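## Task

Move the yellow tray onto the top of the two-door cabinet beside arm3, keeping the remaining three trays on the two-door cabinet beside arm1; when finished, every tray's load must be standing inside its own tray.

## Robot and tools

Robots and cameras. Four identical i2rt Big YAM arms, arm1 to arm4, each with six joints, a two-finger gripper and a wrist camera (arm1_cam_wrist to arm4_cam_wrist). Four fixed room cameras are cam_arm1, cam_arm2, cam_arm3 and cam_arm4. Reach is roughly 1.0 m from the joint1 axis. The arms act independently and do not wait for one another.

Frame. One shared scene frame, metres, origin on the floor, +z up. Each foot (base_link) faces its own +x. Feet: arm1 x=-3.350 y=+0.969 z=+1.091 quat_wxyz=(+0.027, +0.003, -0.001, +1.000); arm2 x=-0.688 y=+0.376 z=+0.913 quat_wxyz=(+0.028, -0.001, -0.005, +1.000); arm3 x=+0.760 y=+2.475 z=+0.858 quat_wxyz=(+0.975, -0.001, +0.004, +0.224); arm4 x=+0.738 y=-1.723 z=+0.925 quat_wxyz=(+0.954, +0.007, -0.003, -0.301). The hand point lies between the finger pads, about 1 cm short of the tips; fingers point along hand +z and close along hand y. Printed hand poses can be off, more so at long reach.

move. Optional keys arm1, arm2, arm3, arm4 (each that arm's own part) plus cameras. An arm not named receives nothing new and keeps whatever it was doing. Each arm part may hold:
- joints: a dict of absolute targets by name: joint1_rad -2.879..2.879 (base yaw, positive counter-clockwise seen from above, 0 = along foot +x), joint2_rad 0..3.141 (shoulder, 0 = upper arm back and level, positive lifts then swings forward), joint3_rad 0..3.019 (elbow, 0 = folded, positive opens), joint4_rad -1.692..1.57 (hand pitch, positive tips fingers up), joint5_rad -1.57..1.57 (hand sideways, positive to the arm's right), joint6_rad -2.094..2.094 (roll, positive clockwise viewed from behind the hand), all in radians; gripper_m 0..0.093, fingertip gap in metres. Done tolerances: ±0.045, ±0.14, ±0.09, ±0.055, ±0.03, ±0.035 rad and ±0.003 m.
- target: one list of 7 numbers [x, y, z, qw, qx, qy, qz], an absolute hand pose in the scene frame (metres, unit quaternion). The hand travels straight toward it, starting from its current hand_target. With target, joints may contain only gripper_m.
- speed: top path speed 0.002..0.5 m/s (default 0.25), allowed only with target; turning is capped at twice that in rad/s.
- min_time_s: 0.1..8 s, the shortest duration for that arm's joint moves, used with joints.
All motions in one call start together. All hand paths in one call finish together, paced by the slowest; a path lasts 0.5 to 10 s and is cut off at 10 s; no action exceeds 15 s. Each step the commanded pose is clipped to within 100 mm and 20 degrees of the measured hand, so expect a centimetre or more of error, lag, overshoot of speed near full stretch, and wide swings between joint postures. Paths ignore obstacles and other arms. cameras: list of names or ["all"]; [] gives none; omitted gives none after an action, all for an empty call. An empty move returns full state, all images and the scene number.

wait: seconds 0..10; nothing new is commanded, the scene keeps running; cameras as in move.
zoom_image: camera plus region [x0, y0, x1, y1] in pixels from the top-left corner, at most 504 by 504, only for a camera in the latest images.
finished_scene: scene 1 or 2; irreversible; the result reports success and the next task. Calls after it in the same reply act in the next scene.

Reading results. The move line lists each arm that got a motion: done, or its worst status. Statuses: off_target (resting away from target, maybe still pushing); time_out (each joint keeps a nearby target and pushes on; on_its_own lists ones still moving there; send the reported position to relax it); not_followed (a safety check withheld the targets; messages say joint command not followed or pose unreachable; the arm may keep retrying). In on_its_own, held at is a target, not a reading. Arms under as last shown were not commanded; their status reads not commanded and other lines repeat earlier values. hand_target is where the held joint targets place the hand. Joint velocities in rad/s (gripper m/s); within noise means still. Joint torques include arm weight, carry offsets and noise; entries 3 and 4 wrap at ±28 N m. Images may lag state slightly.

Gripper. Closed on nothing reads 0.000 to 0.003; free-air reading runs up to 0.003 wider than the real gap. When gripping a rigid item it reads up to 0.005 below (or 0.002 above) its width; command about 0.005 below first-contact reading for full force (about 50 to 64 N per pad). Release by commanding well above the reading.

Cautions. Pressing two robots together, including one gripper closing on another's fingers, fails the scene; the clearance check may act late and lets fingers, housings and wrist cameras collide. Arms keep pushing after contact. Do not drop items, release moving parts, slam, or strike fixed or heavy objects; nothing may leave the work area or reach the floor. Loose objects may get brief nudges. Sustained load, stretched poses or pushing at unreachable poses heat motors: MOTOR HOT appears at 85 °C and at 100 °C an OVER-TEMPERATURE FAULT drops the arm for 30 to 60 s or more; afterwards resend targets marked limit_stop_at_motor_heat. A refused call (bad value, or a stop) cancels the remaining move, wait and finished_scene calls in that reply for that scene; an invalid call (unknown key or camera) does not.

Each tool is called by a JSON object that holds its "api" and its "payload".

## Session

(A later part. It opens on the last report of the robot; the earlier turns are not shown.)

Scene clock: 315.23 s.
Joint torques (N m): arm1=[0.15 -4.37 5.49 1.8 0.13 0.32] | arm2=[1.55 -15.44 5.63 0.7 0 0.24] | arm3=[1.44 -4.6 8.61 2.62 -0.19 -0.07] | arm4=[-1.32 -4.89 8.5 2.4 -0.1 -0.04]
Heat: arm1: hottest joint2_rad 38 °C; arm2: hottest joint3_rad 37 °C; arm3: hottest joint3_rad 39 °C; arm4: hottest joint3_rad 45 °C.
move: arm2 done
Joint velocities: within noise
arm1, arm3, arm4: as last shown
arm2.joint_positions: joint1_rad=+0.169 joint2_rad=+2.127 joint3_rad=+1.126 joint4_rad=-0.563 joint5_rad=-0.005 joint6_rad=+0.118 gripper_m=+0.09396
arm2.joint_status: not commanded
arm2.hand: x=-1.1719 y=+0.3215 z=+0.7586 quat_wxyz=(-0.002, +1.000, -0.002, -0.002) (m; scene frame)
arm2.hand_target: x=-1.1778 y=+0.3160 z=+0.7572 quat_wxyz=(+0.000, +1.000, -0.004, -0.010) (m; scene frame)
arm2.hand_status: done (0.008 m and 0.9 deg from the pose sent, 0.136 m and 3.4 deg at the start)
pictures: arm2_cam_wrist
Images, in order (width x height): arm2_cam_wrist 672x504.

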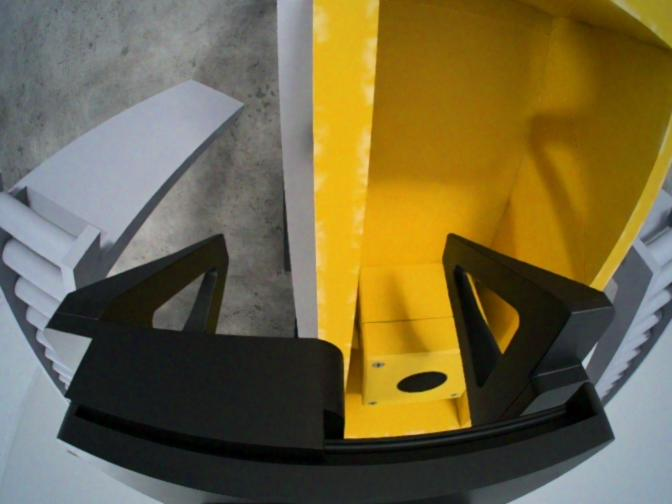

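{"api": "move", "payload": {"arm2": {"joints": {"gripper_m": 0.004}}, "cameras": []}}

{"api": "move", "payload": {"arm2": {"target": [-1.178, 0.318, 0.94, 0, 1, -0.004, -0.025], "speed": 0.2}, "cameras": ["arm2_cam_wrist", "cam_arm2"]}}

Scene clock: 324.27 s.
Joint torques (N m): arm1=[0.32 -4.72 5.53 1.76 0.16 0.3] | arm2=[1.79 -15.97 5.34 0.65 0.1 0.18] | arm3=[1.44 -4.66 8.59 2.63 -0.19 -0.08] | arm4=[-1.08 -5.01 8.57 2.35 -0.1 -0.07]
Heat: arm1: hottest joint2_rad 37 °C; arm2: hottest joint3_rad 37 °C; arm3: hottest joint3_rad 39 °C; arm4: hottest joint3_rad 45 °C.
move: arm2 off_target
Joint velocities: within noise
arm1, arm3, arm4: as last shown
arm2.joint_positions: joint1_rad=+0.169 joint2_rad=+2.127 joint3_rad=+1.126 joint4_rad=-0.563 joint5_rad=-0.007 joint6_rad=+0.123 gripper_m=+0.01145
arm2.joint_status: gripper_m off_target (ended at +0.01148, target +0.00400)
arm2.hand: x=-1.1719 y=+0.3212 z=+0.7586 quat_wxyz=(-0.001, +1.000, -0.005, -0.002) (m; scene frame)
arm2.hand_target: x=-1.1779 y=+0.3160 z=+0.7572 quat_wxyz=(+0.000, +1.000, -0.004, -0.010) (m; scene frame)
arm2.hand_status: not commanded
pictures: none
No camera images: "cameras" was empty.

Scene clock: 326.03 s.
Joint torques (N m): arm1=[0.26 -4.48 5.49 1.73 0.13 0.31] | arm2=[1.26 -18.9 10.65 -0.64 0.27 0.1] | arm3=[1.44 -4.6 8.61 2.63 -0.19 -0.07] | arm4=[-0.73 -4.89 8.64 2.43 -0.09 -0.05]
Heat: arm1: hottest joint2_rad 37 °C; arm2: hottest joint3_rad 37 °C; arm3: hottest joint3_rad 39 °C; arm4: hottest joint3_rad 45 °C.
move: arm2 off_target
Joint velocities: within noise
arm1, arm3, arm4: as last shown
arm2.joint_positions: joint1_rad=+0.169 joint2_rad=+1.809 joint3_rad=+1.118 joint4_rad=-0.903 joint5_rad=-0.007 joint6_rad=+0.123 gripper_m=+0.01145
arm2.joint_status: not commanded
arm2.hand: x=-1.1512 y=+0.3222 z=+0.9035 quat_wxyz=(-0.002, +1.000, -0.005, +0.012) (m; scene frame)
arm2.hand_target: x=-1.1763 y=+0.3182 z=+0.9400 quat_wxyz=(+0.000, +1.000, -0.004, -0.025) (m; scene frame)
arm2.hand_status: off_target (0.045 m and 4.3 deg from the pose sent, 0.182 m and 2.6 deg at the start)
pictures: arm2_cam_wrist, cam_arm2
Images, in order (width x height): arm2_cam_wrist 672x504, cam_arm2 896x504.

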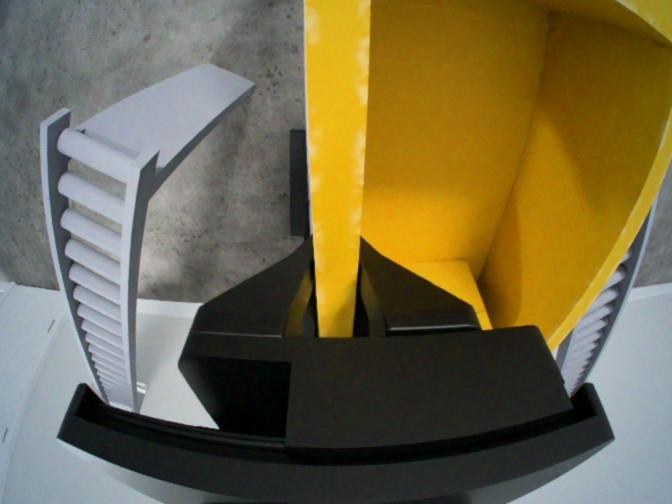

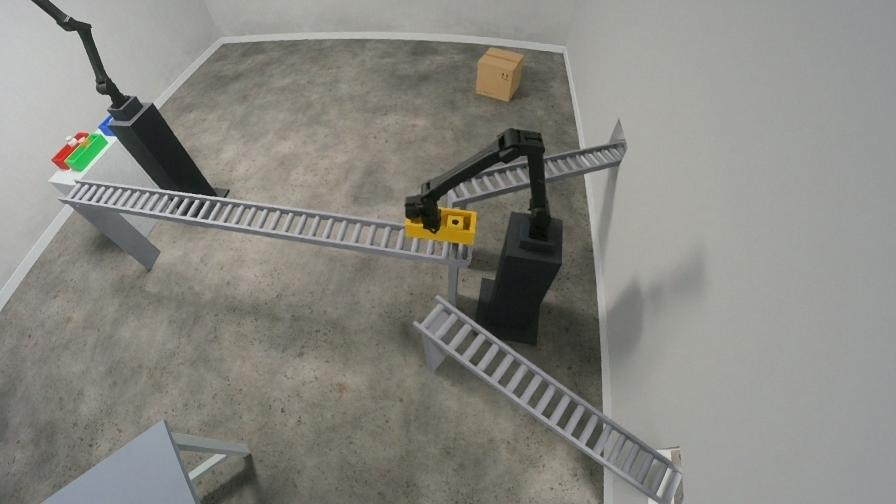

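{"api": "move", "payload": {"arm2": {"target": [-0.978, 0.803, 0.885, -0.0164, 0.9724, 0.2334, -0.038], "speed": 0.25}, "cameras": ["arm2_cam_wrist", "cam_arm2"]}}

{"api": "zoom_image", "payload": {"camera": "cam_arm2", "region": [400, 100, 600, 300]}}

Scene clock: 379.63 s.
Joint torques (N m): arm1=[0.32 -4.37 5.48 1.73 0.14 0.31] | arm2=[0.85 -17.49 10.7 -0.18 0.22 -0.12] | arm3=[1.44 -4.6 8.64 2.63 -0.19 -0.07] | arm4=[-1.26 -4.89 8.47 2.37 -0.08 -0.06]
Heat: arm1: hottest joint2_rad 34 °C; arm2: hottest joint3_rad 41 °C; arm3: hottest joint3_rad 40 °C; arm4: hottest joint3_rad 45 °C.
move: arm2 off_target
Joint velocities: within noise
arm1, arm3, arm4: as last shown
arm2.joint_positions: joint1_rad=-0.944 joint2_rad=+1.928 joint3_rad=+1.139 joint4_rad=-0.804 joint5_rad=-0.071 joint6_rad=-1.450 gripper_m=+0.01145
arm2.joint_status: not commanded
arm2.hand: x=-0.9588 y=+0.7752 z=+0.8599 quat_wxyz=(+0.018, +0.974, +0.223, -0.028) (m; scene frame)
arm2.hand_target: x=-0.9772 y=+0.8014 z=+0.8860 quat_wxyz=(-0.017, +0.972, +0.233, -0.038) (m; scene frame)
arm2.hand_status: off_target (0.042 m and 4.3 deg from the pose sent, 0.511 m and 28.2 deg at the start)
pictures: arm2_cam_wrist, cam_arm2
Images, in order (width x height): arm2_cam_wrist 672x504, cam_arm2 896x504.

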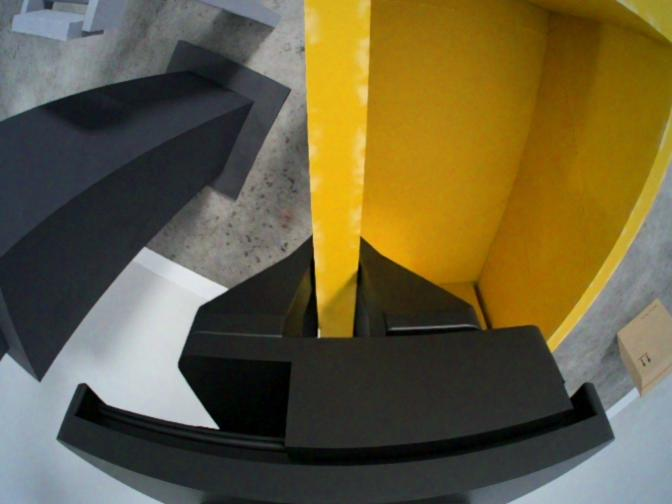

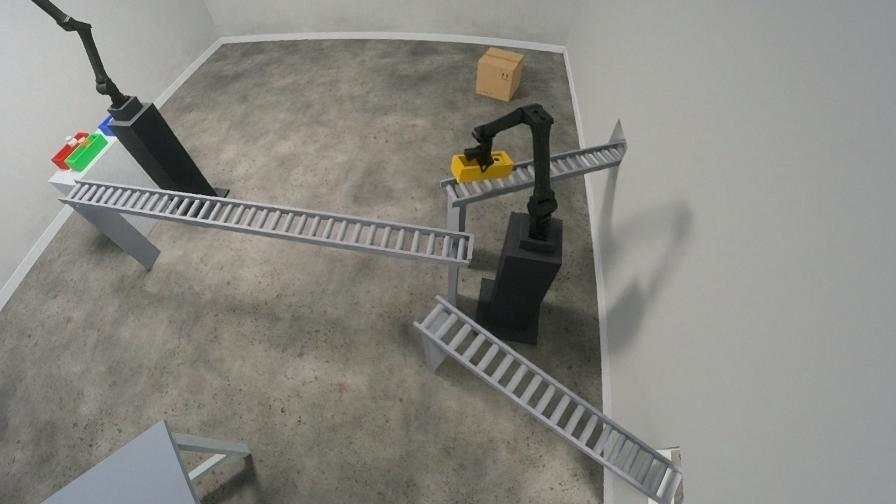

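Scaled by 2.520 from the camera's 896x504 image, which has a finer 1280x720 frame.

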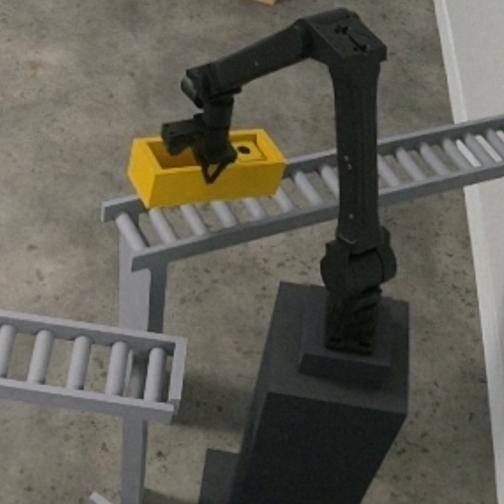

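{"api": "move", "payload": {"arm2": {"target": [-0.983, 0.809, 0.826, -0.0095, 0.9537, 0.3007, -0.0362], "speed": 0.15}, "cameras": ["arm2_cam_wrist", "cam_arm2"]}}

{"api": "zoom_image", "payload": {"camera": "cam_arm2", "region": [420, 120, 560, 260]}}

Scene clock: 463.27 s.
Joint torques (N m): arm1=[0.38 -4.48 5.5 1.74 0.13 0.31] | arm2=[0.91 -18.37 9.13 0.79 0.05 -0.06] | arm3=[1.44 -4.66 8.62 2.65 -0.19 -0.07] | arm4=[-0.91 -5.25 8.53 2.35 -0.11 -0.05]
Heat: arm1: hottest joint2_rad 32 °C; arm2: hottest joint3_rad 40 °C; arm3: hottest joint3_rad 40 °C; arm4: hottest joint3_rad 45 °C.
move: arm2 off_target
Joint velocities: within noise
arm1, arm3, arm4: as last shown
arm2.joint_positions: joint1_rad=-0.944 joint2_rad=+2.066 joint3_rad=+1.167 joint4_rad=-0.734 joint5_rad=-0.073 joint6_rad=-1.591 gripper_m=+0.01145
arm2.joint_status: not commanded
arm2.hand: x=-0.9602 y=+0.7775 z=+0.8021 quat_wxyz=(+0.036, +0.956, +0.290, -0.025) (m; scene frame)
arm2.hand_target: x=-0.9821 y=+0.8074 z=+0.8276 quat_wxyz=(-0.010, +0.953, +0.301, -0.036) (m; scene frame)
arm2.hand_status: off_target (0.046 m and 5.5 deg from the pose sent, 0.054 m and 9.8 deg at the start)
pictures: arm2_cam_wrist, cam_arm2
Images, in order (width x height): arm2_cam_wrist 672x504, cam_arm2 896x504.

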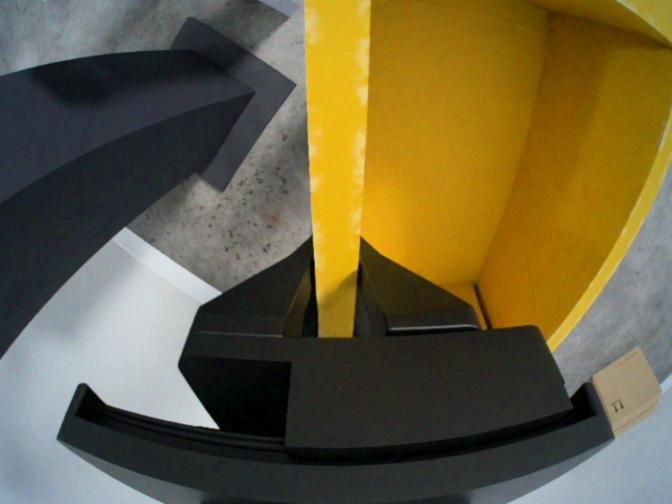

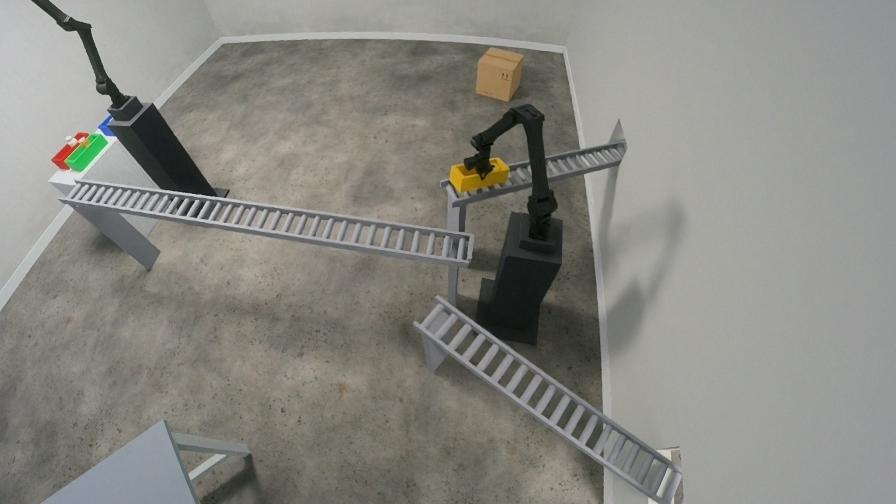

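Scaled by 3.600 from the camera's 896x504 image, which has a finer 1280x720 frame.

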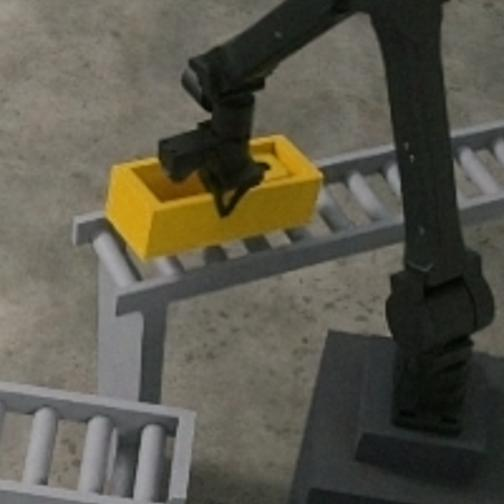

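{"api": "move", "payload": {"arm2": {"target": [-0.989, 0.8185, 0.7975, -0.0149, 0.9617, 0.274, -0.0386], "speed": 0.12}, "cameras": ["arm2_cam_wrist", "cam_arm2"]}}

{"api": "zoom_image", "payload": {"camera": "cam_arm2", "region": [420, 120, 560, 260]}}

Scene clock: 565.00 s.
Joint torques (N m): arm1=[0.26 -4.37 5.48 1.77 0.13 0.3] | arm2=[1.08 -19.02 8.95 0.62 0.08 0.19] | arm3=[1.38 -4.54 8.61 2.63 -0.18 -0.08] | arm4=[-1.26 -5.01 8.53 2.33 -0.1 -0.06]
Heat: arm1: hottest joint2_rad 32 °C; arm2: hottest joint3_rad 38 °C; arm3: hottest joint3_rad 40 °C; arm4: hottest joint3_rad 46 °C.
move: arm2 off_target
Joint velocities: within noise
arm1, arm3, arm4: as last shown
arm2.joint_positions: joint1_rad=-0.944 joint2_rad=+2.133 joint3_rad=+1.191 joint4_rad=-0.676 joint5_rad=-0.076 joint6_rad=-1.564 gripper_m=+0.01145
arm2.joint_status: not commanded
arm2.hand: x=-0.9660 y=+0.7859 z=+0.7754 quat_wxyz=(+0.029, +0.960, +0.278, -0.028) (m; scene frame)
arm2.hand_target: x=-0.9882 y=+0.8169 z=+0.7993 quat_wxyz=(-0.015, +0.961, +0.274, -0.039) (m; scene frame)
arm2.hand_status: off_target (0.046 m and 5.2 deg from the pose sent, 0.050 m and 6.3 deg at the start)
pictures: arm2_cam_wrist, cam_arm2
Images, in order (width x height): arm2_cam_wrist 672x504, cam_arm2 896x504.

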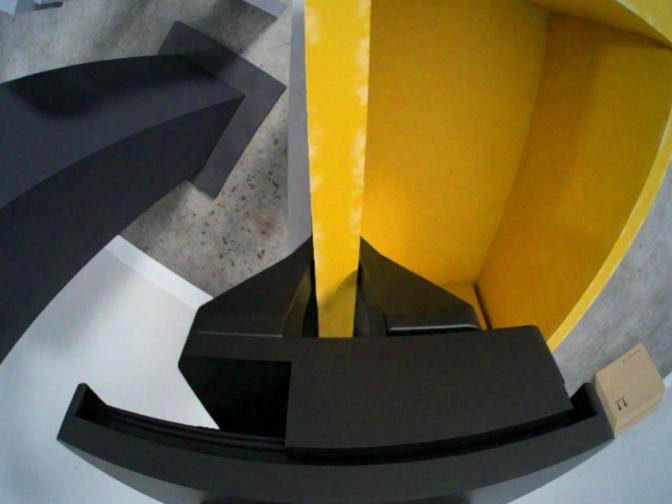

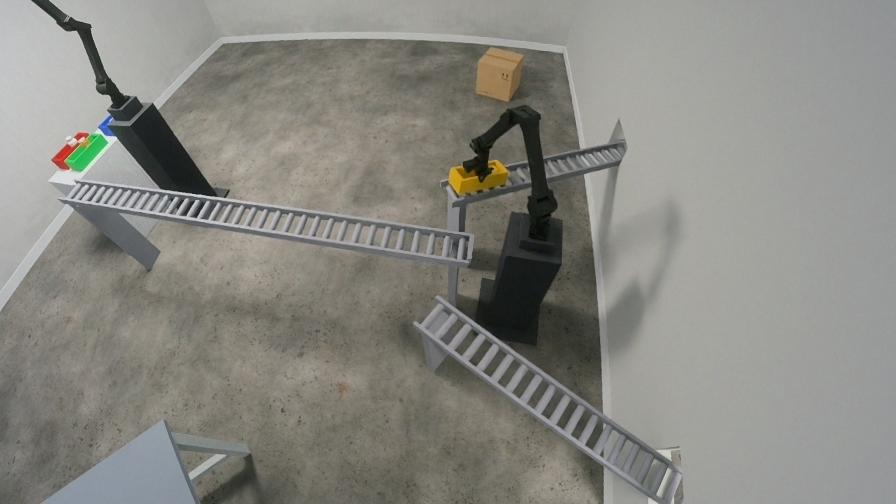

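Scaled by 3.600 from the camera's 896x504 image, which has a finer 1280x720 frame.

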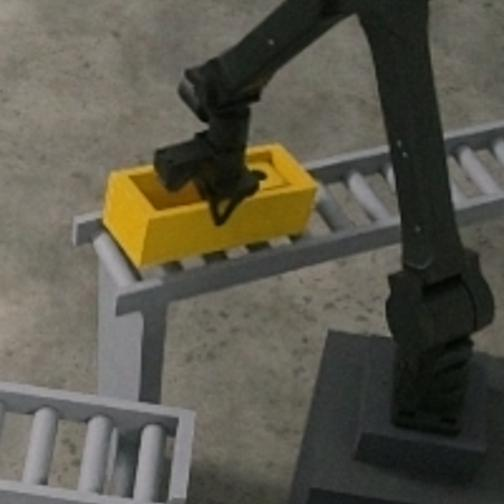

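{"api": "move", "payload": {"arm2": {"target": [-0.977, 0.826, 0.763, -0.0149, 0.9617, 0.274, -0.0386], "speed": 0.1}, "cameras": ["arm2_cam_wrist", "cam_arm2"]}}

{"api": "zoom_image", "payload": {"camera": "cam_arm2", "region": [420, 120, 560, 260]}}

Scene clock: 596.93 s.
Joint torques (N m): arm1=[0.38 -4.54 5.53 1.7 0.13 0.31] | arm2=[-1.2 -16.79 8.46 1.32 0.23 -0.08] | arm3=[1.38 -4.54 8.59 2.65 -0.18 -0.07] | arm4=[-0.91 -5.01 8.53 2.45 -0.1 -0.04]
Heat: arm1: hottest joint2_rad 31 °C; arm2: hottest joint3_rad 39 °C; arm3: hottest joint3_rad 40 °C; arm4: hottest joint3_rad 46 °C.
move: arm2 off_target
Joint velocities: within noise
arm1, arm3, arm4: as last shown
arm2.joint_positions: joint1_rad=-0.946 joint2_rad=+2.172 joint3_rad=+1.198 joint4_rad=-0.627 joint5_rad=-0.078 joint6_rad=-1.564 gripper_m=+0.01145
arm2.joint_status: not commanded
arm2.hand: x=-0.9684 y=+0.7911 z=+0.7581 quat_wxyz=(+0.021, +0.960, +0.277, -0.031) (m; scene frame)
arm2.hand_target: x=-0.9761 y=+0.8249 z=+0.7647 quat_wxyz=(-0.015, +0.961, +0.274, -0.038) (m; scene frame)
arm2.hand_status: off_target (0.036 m and 4.2 deg from the pose sent, 0.043 m and 5.2 deg at the start)
pictures: arm2_cam_wrist, cam_arm2
Images, in order (width x height): arm2_cam_wrist 672x504, cam_arm2 896x504.

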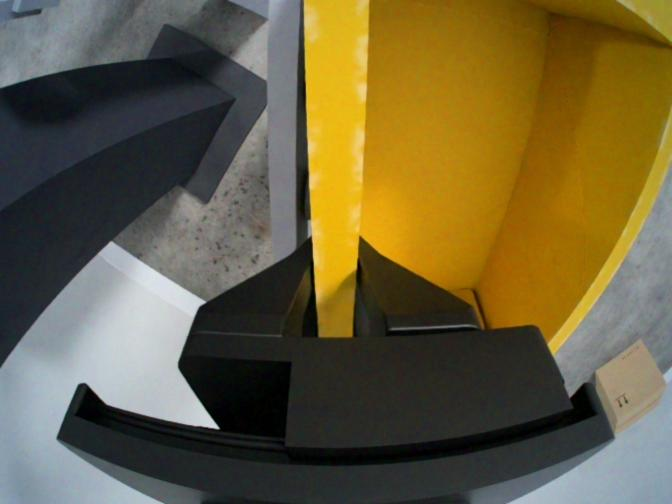

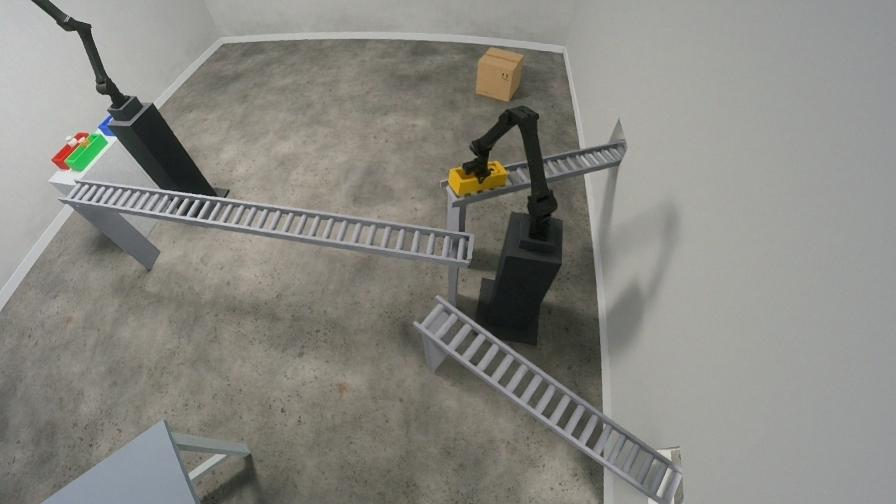

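Scaled by 3.600 from the camera's 896x504 image, which has a finer 1280x720 frame.

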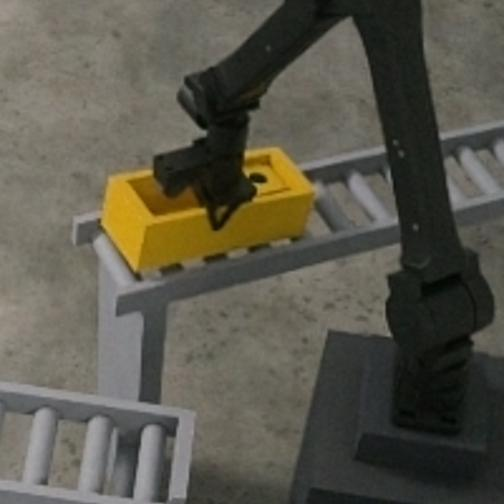

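{"api": "move", "payload": {"arm2": {"target": [-0.969, 0.813, 0.748, -0.0054, 0.9617, 0.274, -0.0355], "speed": 0.08}, "cameras": ["arm2_cam_wrist", "cam_arm2"]}}

{"api": "zoom_image", "payload": {"camera": "cam_arm2", "region": [420, 140, 540, 260]}}

Scene clock: 623.80 s.
Joint torques (N m): arm1=[0.38 -4.48 5.5 1.78 0.12 0.3] | arm2=[-1.32 -14.62 6.45 2.04 0.34 -0.11] | arm3=[1.38 -4.6 8.64 2.63 -0.19 -0.07] | arm4=[-1.03 -5.13 8.59 2.47 -0.09 -0.05]
Heat: arm1: hottest joint2_rad 31 °C; arm2: hottest joint3_rad 40 °C; arm3: hottest joint3_rad 40 °C; arm4: hottest joint3_rad 46 °C.
move: arm2 off_target
Joint velocities: within noise
arm1.joint_positions: joint1_rad=+1.606 joint2_rad=+1.250 joint3_rad=+2.487 joint4_rad=-1.189 joint5_rad=+0.002 joint6_rad=-0.016 gripper_m=+0.04992
arm1.joint_status: not commanded
arm1.hand: x=-3.3513 y=+0.6278 z=+1.9750 quat_wxyz=(+0.501, +0.488, +0.488, -0.522) (m; scene frame)
arm1.hand_target: x=-3.3490 y=+0.6322 z=+1.9769 quat_wxyz=(+0.507, +0.489, +0.486, -0.517) (m; scene frame)
arm1.hand_status: not commanded
arm2.joint_positions: joint1_rad=-0.946 joint2_rad=+2.173 joint3_rad=+1.198 joint4_rad=-0.619 joint5_rad=-0.080 joint6_rad=-1.556 gripper_m=+0.01145
arm2.joint_status: not commanded
arm2.hand: x=-0.9695 y=+0.7924 z=+0.7575 quat_wxyz=(+0.018, +0.961, +0.273, -0.033) (m; scene frame)
arm2.hand_target: x=-0.9686 y=+0.8124 z=+0.7491 quat_wxyz=(-0.005, +0.961, +0.274, -0.035) (m; scene frame)
arm2.hand_status: off_target (0.023 m and 2.7 deg from the pose sent, 0.024 m and 3.1 deg at the start)
arm3.joint_positions: joint1_rad=-0.424 joint2_rad=+1.244 joint3_rad=+2.406 joint4_rad=-1.223 joint5_rad=+0.004 joint6_rad=+0.015 gripper_m=+0.09396
arm3.joint_status: not commanded
arm3.hand: x=+1.1307 y=+2.4871 z=+1.7019 quat_wxyz=(-0.682, +0.004, -0.731, -0.012) (m; scene frame)
arm3.hand_target: x=+1.1203 y=+2.4876 z=+1.7229 quat_wxyz=(-0.704, +0.011, -0.710, -0.009) (m; scene frame)
arm3.hand_status: not commanded
arm4.joint_positions: joint1_rad=-0.674 joint2_rad=+1.242 joint3_rad=+2.410 joint4_rad=-1.221 joint5_rad=+0.004 joint6_rad=+0.010 gripper_m=+0.09396
arm4.joint_status: not commanded
arm4.hand: x=+0.8305 y=-2.0793 z=+1.7709 quat_wxyz=(-0.552, -0.444, -0.577, +0.405) (m; scene frame)
arm4.hand_target: x=+0.8288 y=-2.0720 z=+1.7891 quat_wxyz=(-0.566, -0.429, -0.566, +0.418) (m; scene frame)
arm4.hand_status: not commanded
pictures: arm2_cam_wrist, cam_arm2
Images, in order (width x height): arm2_cam_wrist 672x504, cam_arm2 896x504.

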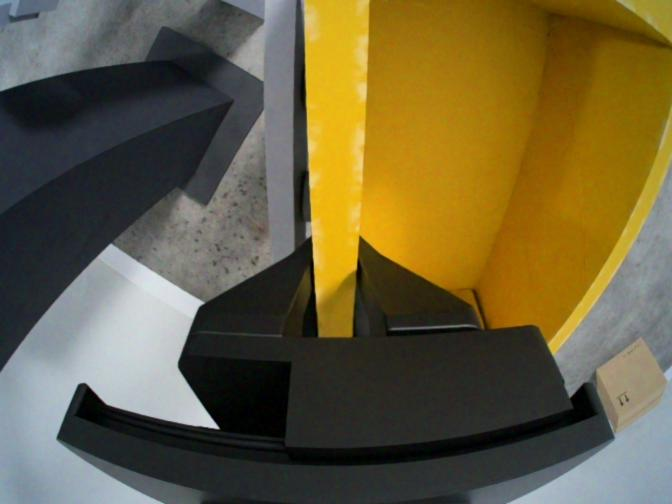

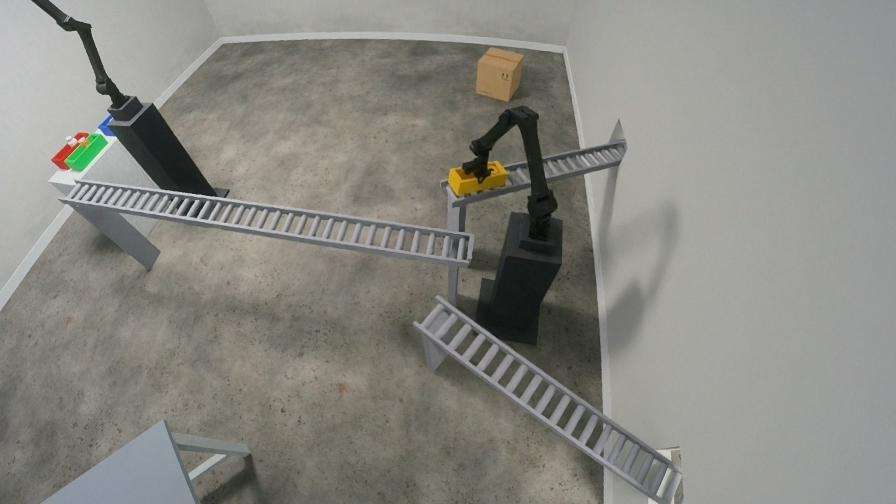

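Scaled by 4.200 from the camera's 896x504 image, which has a finer 1280x720 frame.

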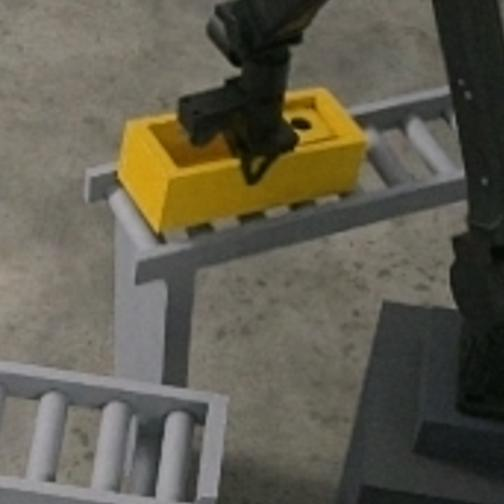

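{"api": "zoom_image", "payload": {"camera": "cam_arm2", "region": [438, 150, 528, 220]}}

{"api": "zoom_image", "payload": {"camera": "arm2_cam_wrist", "region": [200, 0, 400, 250]}}

Scaled by 5.600 from the camera's 896x504 image, which has a finer 1280x720 frame.

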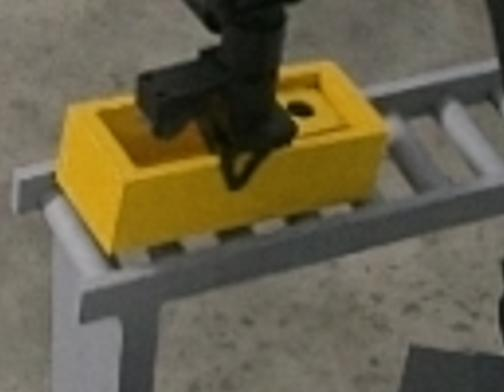

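Scaled by 2.016 from the camera's 672x504 image, which has a finer 960x720 frame.

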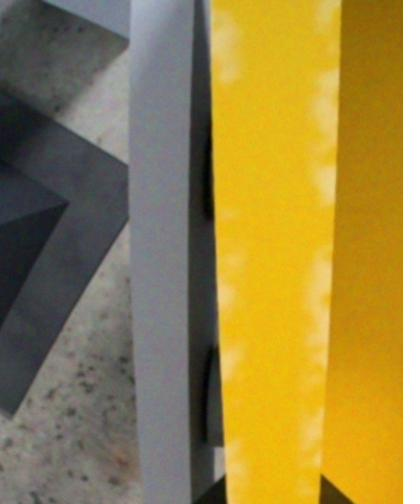

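{"api": "move", "payload": {"arm2": {"target": [-0.972, 0.818, 0.725, -0.0054, 0.9617, 0.274, -0.0355], "speed": 0.1}, "cameras": ["arm2_cam_wrist", "cam_arm2"]}}

{"api": "zoom_image", "payload": {"camera": "cam_arm2", "region": [438, 150, 528, 220]}}

Scene clock: 752.47 s.
Joint torques (N m): arm1=[0.09 -4.54 5.49 1.72 0.13 0.3] | arm2=[1.2 -13.27 8.27 1.62 -0.15 -0.26] | arm3=[1.38 -4.48 8.58 2.65 -0.19 -0.07] | arm4=[-1.32 -5.01 8.55 2.4 -0.08 -0.06]
Heat: arm1: hottest joint2_rad 31 °C; arm2: hottest joint3_rad 36 °C; arm3: hottest joint3_rad 40 °C; arm4: hottest joint3_rad 46 °C.
move: arm2 off_target
Joint velocities: within noise
arm1, arm3, arm4: as last shown
arm2.joint_positions: joint1_rad=-0.970 joint2_rad=+2.209 joint3_rad=+1.200 joint4_rad=-0.571 joint5_rad=-0.070 joint6_rad=-1.544 gripper_m=+0.01146
arm2.joint_status: not commanded
arm2.hand: x=-0.9592 y=+0.8018 z=+0.7401 quat_wxyz=(+0.010, +0.966, +0.256, -0.030) (m; scene frame)
arm2.hand_target: x=-0.9714 y=+0.8169 z=+0.7262 quat_wxyz=(-0.006, +0.961, +0.274, -0.035) (m; scene frame)
arm2.hand_status: off_target (0.026 m and 2.8 deg from the pose sent, 0.041 m and 2.7 deg at the start)
pictures: arm2_cam_wrist, cam_arm2
Images, in order (width x height): arm2_cam_wrist 672x504, cam_arm2 896x504.

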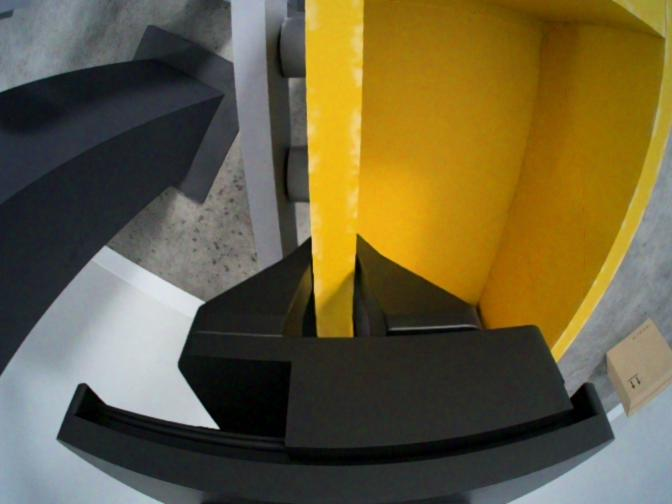

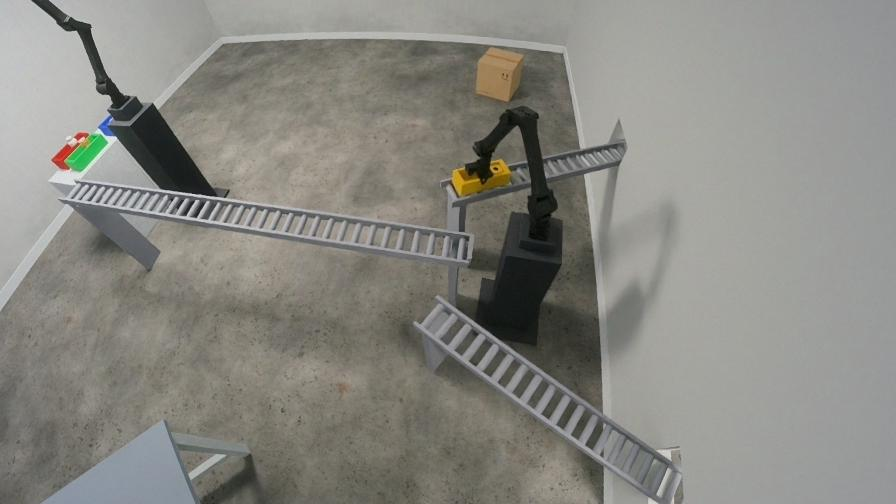

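Scaled by 5.600 from the camera's 896x504 image, which has a finer 1280x720 frame.

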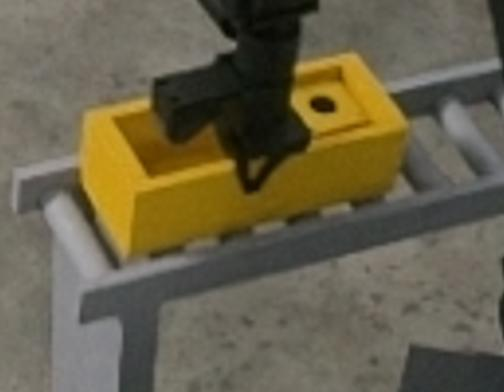

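{"api": "move", "payload": {"arm2": {"target": [-0.969, 0.815, 0.715, -0.0033, 0.9576, 0.2882, -0.0238], "speed": 0.1}, "cameras": ["arm2_cam_wrist", "cam_arm2"]}}

{"api": "zoom_image", "payload": {"camera": "cam_arm2", "region": [438, 150, 528, 220]}}

Scene clock: 788.57 s.
Joint torques (N m): arm1=[0.38 -4.54 5.48 1.77 0.15 0.32] | arm2=[1.55 -11.93 7.76 1.87 0.27 -0.53] | arm3=[1.44 -4.48 8.61 2.65 -0.19 -0.09] | arm4=[-1.14 -4.84 8.55 2.37 -0.1 -0.05]
Heat: arm1: hottest joint2_rad 31 °C; arm2: hottest joint3_rad 36 °C; arm3: hottest joint3_rad 40 °C; arm4: hottest joint3_rad 46 °C.
move: arm2 off_target
Joint velocities: within noise
arm1, arm3, arm4: as last shown
arm2.joint_positions: joint1_rad=-0.970 joint2_rad=+2.212 joint3_rad=+1.200 joint4_rad=-0.570 joint5_rad=-0.058 joint6_rad=-1.544 gripper_m=+0.01146
arm2.joint_status: not commanded
arm2.hand: x=-0.9572 y=+0.8024 z=+0.7387 quat_wxyz=(+0.009, +0.966, +0.257, -0.024) (m; scene frame)
arm2.hand_target: x=-0.9680 y=+0.8133 z=+0.7165 quat_wxyz=(-0.003, +0.957, +0.288, -0.023) (m; scene frame)
arm2.hand_status: off_target (0.029 m and 4.0 deg from the pose sent, 0.030 m and 4.1 deg at the start)
pictures: arm2_cam_wrist, cam_arm2
Images, in order (width x height): arm2_cam_wrist 672x504, cam_arm2 896x504.

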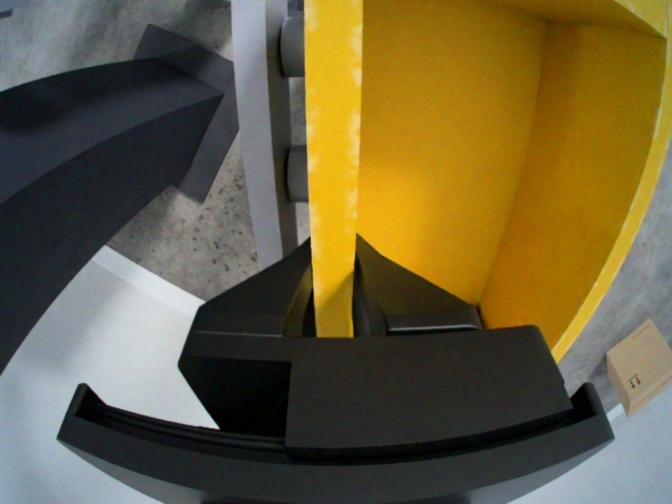

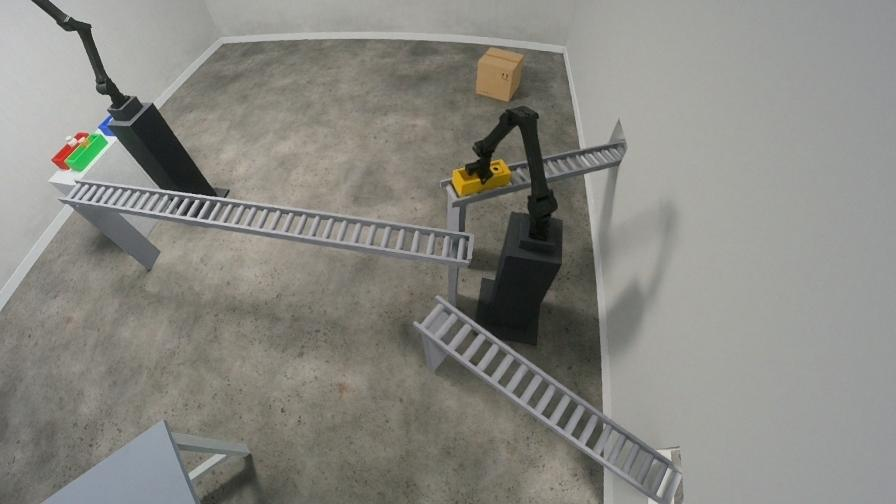

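Scaled by 5.600 from the camera's 896x504 image, which has a finer 1280x720 frame.

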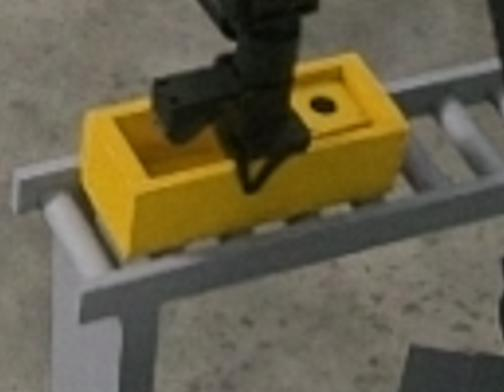

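{"api": "move", "payload": {"arm2": {"target": [-0.976, 0.829, 0.792, -0.0218, 0.9581, 0.2865, -0.0321], "speed": 0.12}, "cameras": ["arm2_cam_wrist", "cam_arm2"]}}

{"api": "zoom_image", "payload": {"camera": "cam_arm2", "region": [438, 150, 528, 220]}}

Scene clock: 835.63 s.
Joint torques (N m): arm1=[0.44 -4.48 5.5 1.77 0.14 0.31] | arm2=[0.85 -23.41 7.56 -0.23 0.11 -0.1] | arm3=[1.44 -4.66 8.58 2.62 -0.18 -0.08] | arm4=[-1.44 -5.07 8.58 2.37 -0.1 -0.07]
Heat: arm1: hottest joint2_rad 31 °C; arm2: hottest joint3_rad 36 °C; arm3: hottest joint3_rad 40 °C; arm4: hottest joint3_rad 46 °C.
move: arm2 off_target
Joint velocities: within noise
arm1, arm3, arm4: as last shown
arm2.joint_positions: joint1_rad=-0.969 joint2_rad=+2.189 joint3_rad=+1.205 joint4_rad=-0.630 joint5_rad=-0.060 joint6_rad=-1.586 gripper_m=+0.01146
arm2.joint_status: not commanded
arm2.hand: x=-0.9551 y=+0.7974 z=+0.7510 quat_wxyz=(+0.025, +0.960, +0.276, -0.021) (m; scene frame)
arm2.hand_target: x=-0.9751 y=+0.8275 z=+0.7922 quat_wxyz=(-0.022, +0.957, +0.286, -0.032) (m; scene frame)
arm2.hand_status: off_target (0.056 m and 5.6 deg from the pose sent, 0.062 m and 5.1 deg at the start)
pictures: arm2_cam_wrist, cam_arm2
Images, in order (width x height): arm2_cam_wrist 672x504, cam_arm2 896x504.

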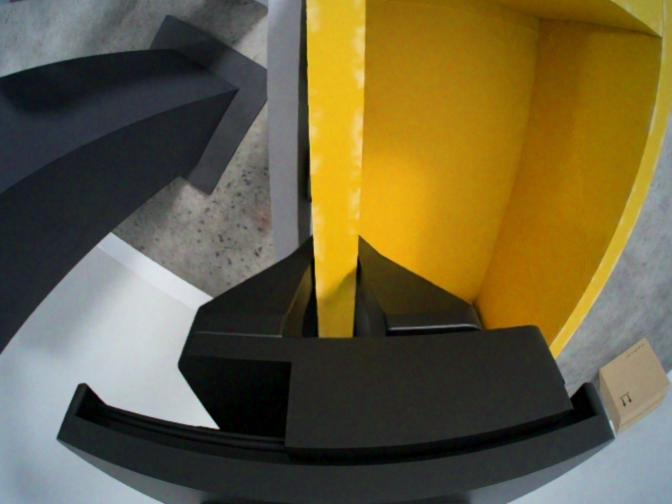

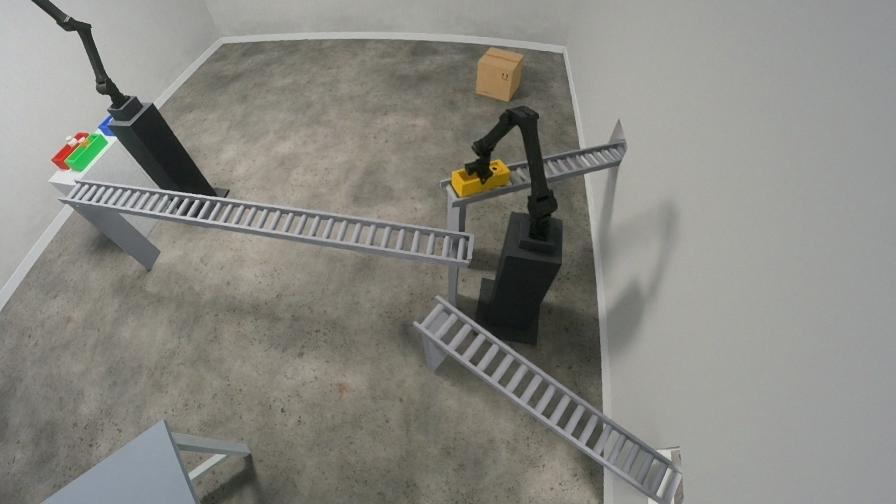

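Scaled by 5.600 from the camera's 896x504 image, which has a finer 1280x720 frame.

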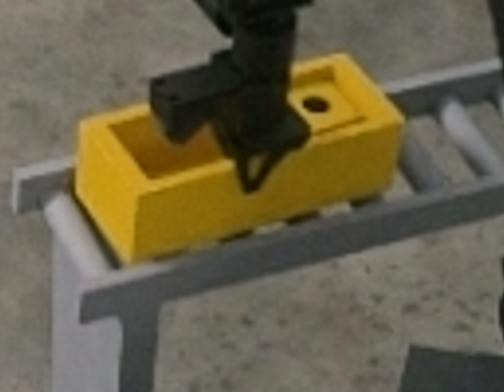

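{"api": "move", "payload": {"arm2": {"target": [-0.976, 0.831, 0.845, -0.0218, 0.9581, 0.2865, -0.0321], "speed": 0.15}, "cameras": ["arm2_cam_wrist", "cam_arm2"]}}

{"api": "zoom_image", "payload": {"camera": "cam_arm2", "region": [438, 140, 528, 210]}}

Scene clock: 852.23 s.
Joint torques (N m): arm1=[0.21 -4.6 5.48 1.7 0.13 0.3] | arm2=[0.73 -22.18 9.16 -0.21 0.13 -0.1] | arm3=[1.32 -4.54 8.62 2.62 -0.18 -0.07] | arm4=[-1.08 -4.84 8.59 2.44 -0.11 -0.07]
Heat: arm1: hottest joint2_rad 31 °C; arm2: hottest joint3_rad 37 °C; arm3: hottest joint3_rad 41 °C; arm4: hottest joint3_rad 46 °C.
move: arm2 off_target
Joint velocities: arm1=[within noise] | arm2=[0.005 0.005 -0.002 0.002 0.022 -0.154 0.001] | arm3=[within noise] | arm4=[within noise]
arm1, arm3, arm4: as last shown
arm2.joint_positions: joint1_rad=-0.969 joint2_rad=+2.077 joint3_rad=+1.205 joint4_rad=-0.744 joint5_rad=-0.061 joint6_rad=-1.590 gripper_m=+0.01146
arm2.joint_status: not commanded
arm2.hand: x=-0.9564 y=+0.7987 z=+0.8058 quat_wxyz=(+0.025, +0.960, +0.278, -0.022) (m; scene frame)
arm2.hand_target: x=-0.9749 y=+0.8292 z=+0.8456 quat_wxyz=(-0.022, +0.957, +0.286, -0.032) (m; scene frame)
arm2.hand_status: off_target (0.054 m and 5.6 deg from the pose sent, 0.102 m and 5.6 deg at the start)
pictures: arm2_cam_wrist, cam_arm2
Images, in order (width x height): arm2_cam_wrist 672x504, cam_arm2 896x504.

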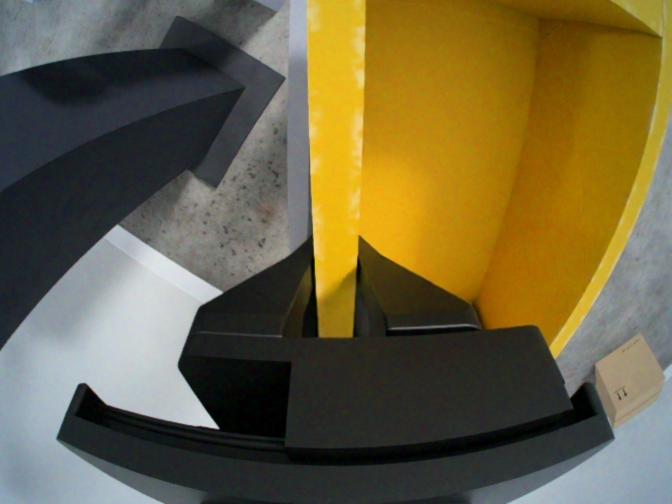

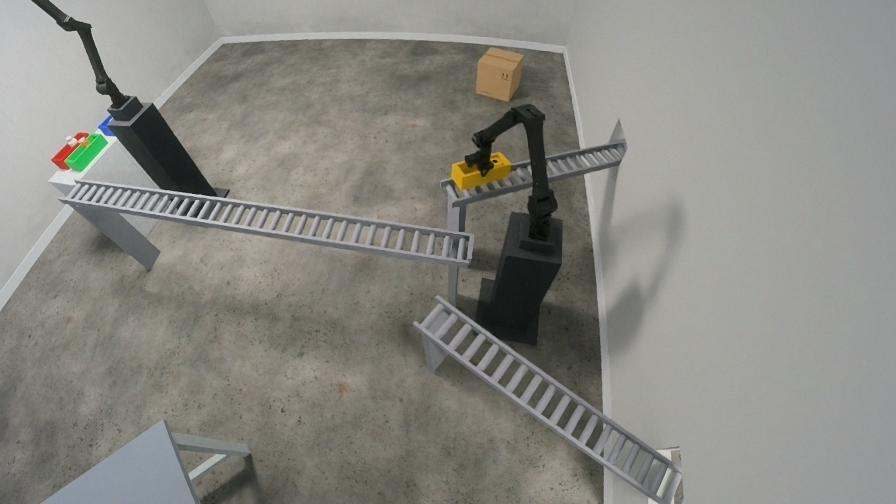

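Scaled by 5.600 from the camera's 896x504 image, which has a finer 1280x720 frame.

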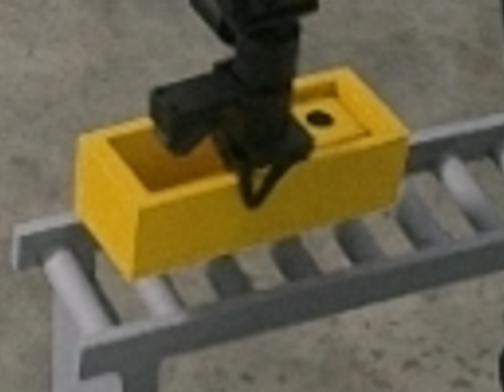

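{"api": "move", "payload": {"arm2": {"target": [-0.970, 0.818, 0.727, -0.0078, 0.9659, 0.2588, -0.0286], "speed": 0.12}, "cameras": ["arm2_cam_wrist", "cam_arm2"]}}

{"api": "zoom_image", "payload": {"camera": "cam_arm2", "region": [438, 150, 528, 220]}}

{"api": "zoom_image", "payload": {"camera": "arm2_cam_wrist", "region": [200, 0, 400, 250]}}

Scene clock: 1008.93 s.
Joint torques (N m): arm1=[0.26 -4.6 5.56 1.74 0.13 0.31] | arm2=[1.32 -11.99 7.49 1.46 0.17 0.16] | arm3=[1.38 -4.66 8.58 2.65 -0.18 -0.07] | arm4=[-0.85 -4.78 8.54 2.39 -0.08 -0.06]
Heat: arm1: hottest joint2_rad 30 °C; arm2: hottest joint3_rad 39 °C; arm3: hottest joint3_rad 41 °C; arm4: hottest joint3_rad 47 °C.
move: arm2 off_target
Joint velocities: within noise
arm1, arm3, arm4: as last shown
arm2.joint_positions: joint1_rad=-0.966 joint2_rad=+2.184 joint3_rad=+1.211 joint4_rad=-0.558 joint5_rad=-0.060 joint6_rad=-1.553 gripper_m=+0.01146
arm2.joint_status: not commanded
arm2.hand: x=-0.9683 y=+0.8159 z=+0.7550 quat_wxyz=(-0.015, +0.964, +0.263, -0.033) (m; scene frame)
arm2.hand_target: x=-0.9690 y=+0.8165 z=+0.7282 quat_wxyz=(-0.008, +0.966, +0.259, -0.028) (m; scene frame)
arm2.hand_status: off_target (0.028 m and 1.1 deg from the pose sent, 0.082 m and 4.5 deg at the start)
pictures: arm2_cam_wrist, cam_arm2
Images, in order (width x height): arm2_cam_wrist 672x504, cam_arm2 896x504.

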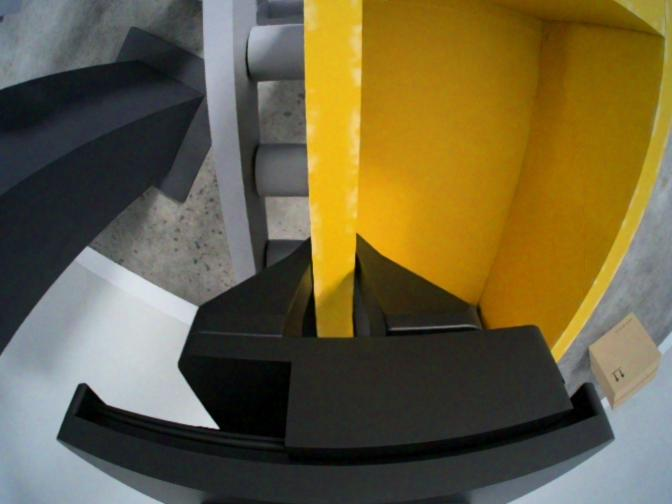

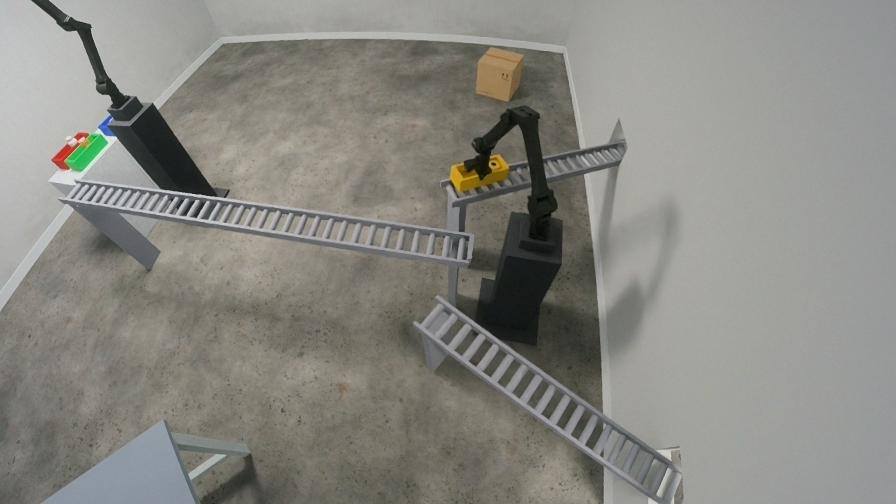

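Scaled by 5.600 from the camera's 896x504 image, which has a finer 1280x720 frame.

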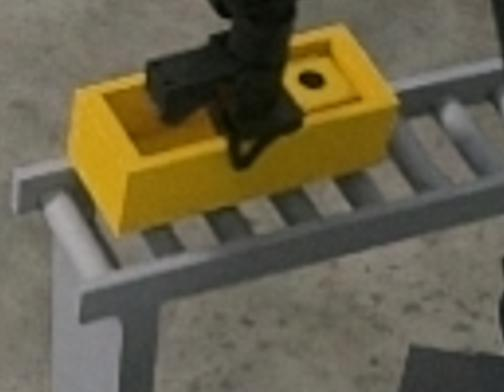

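Scaled by 2.016 from the camera's 672x504 image, which has a finer 960x720 frame.

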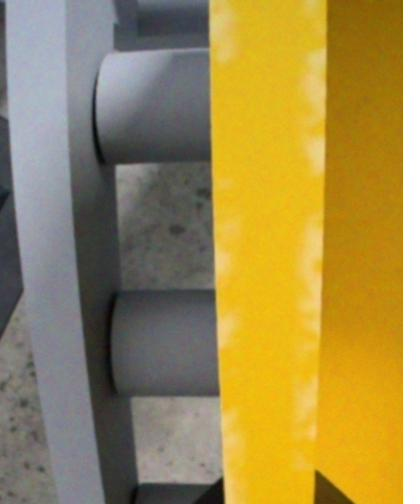

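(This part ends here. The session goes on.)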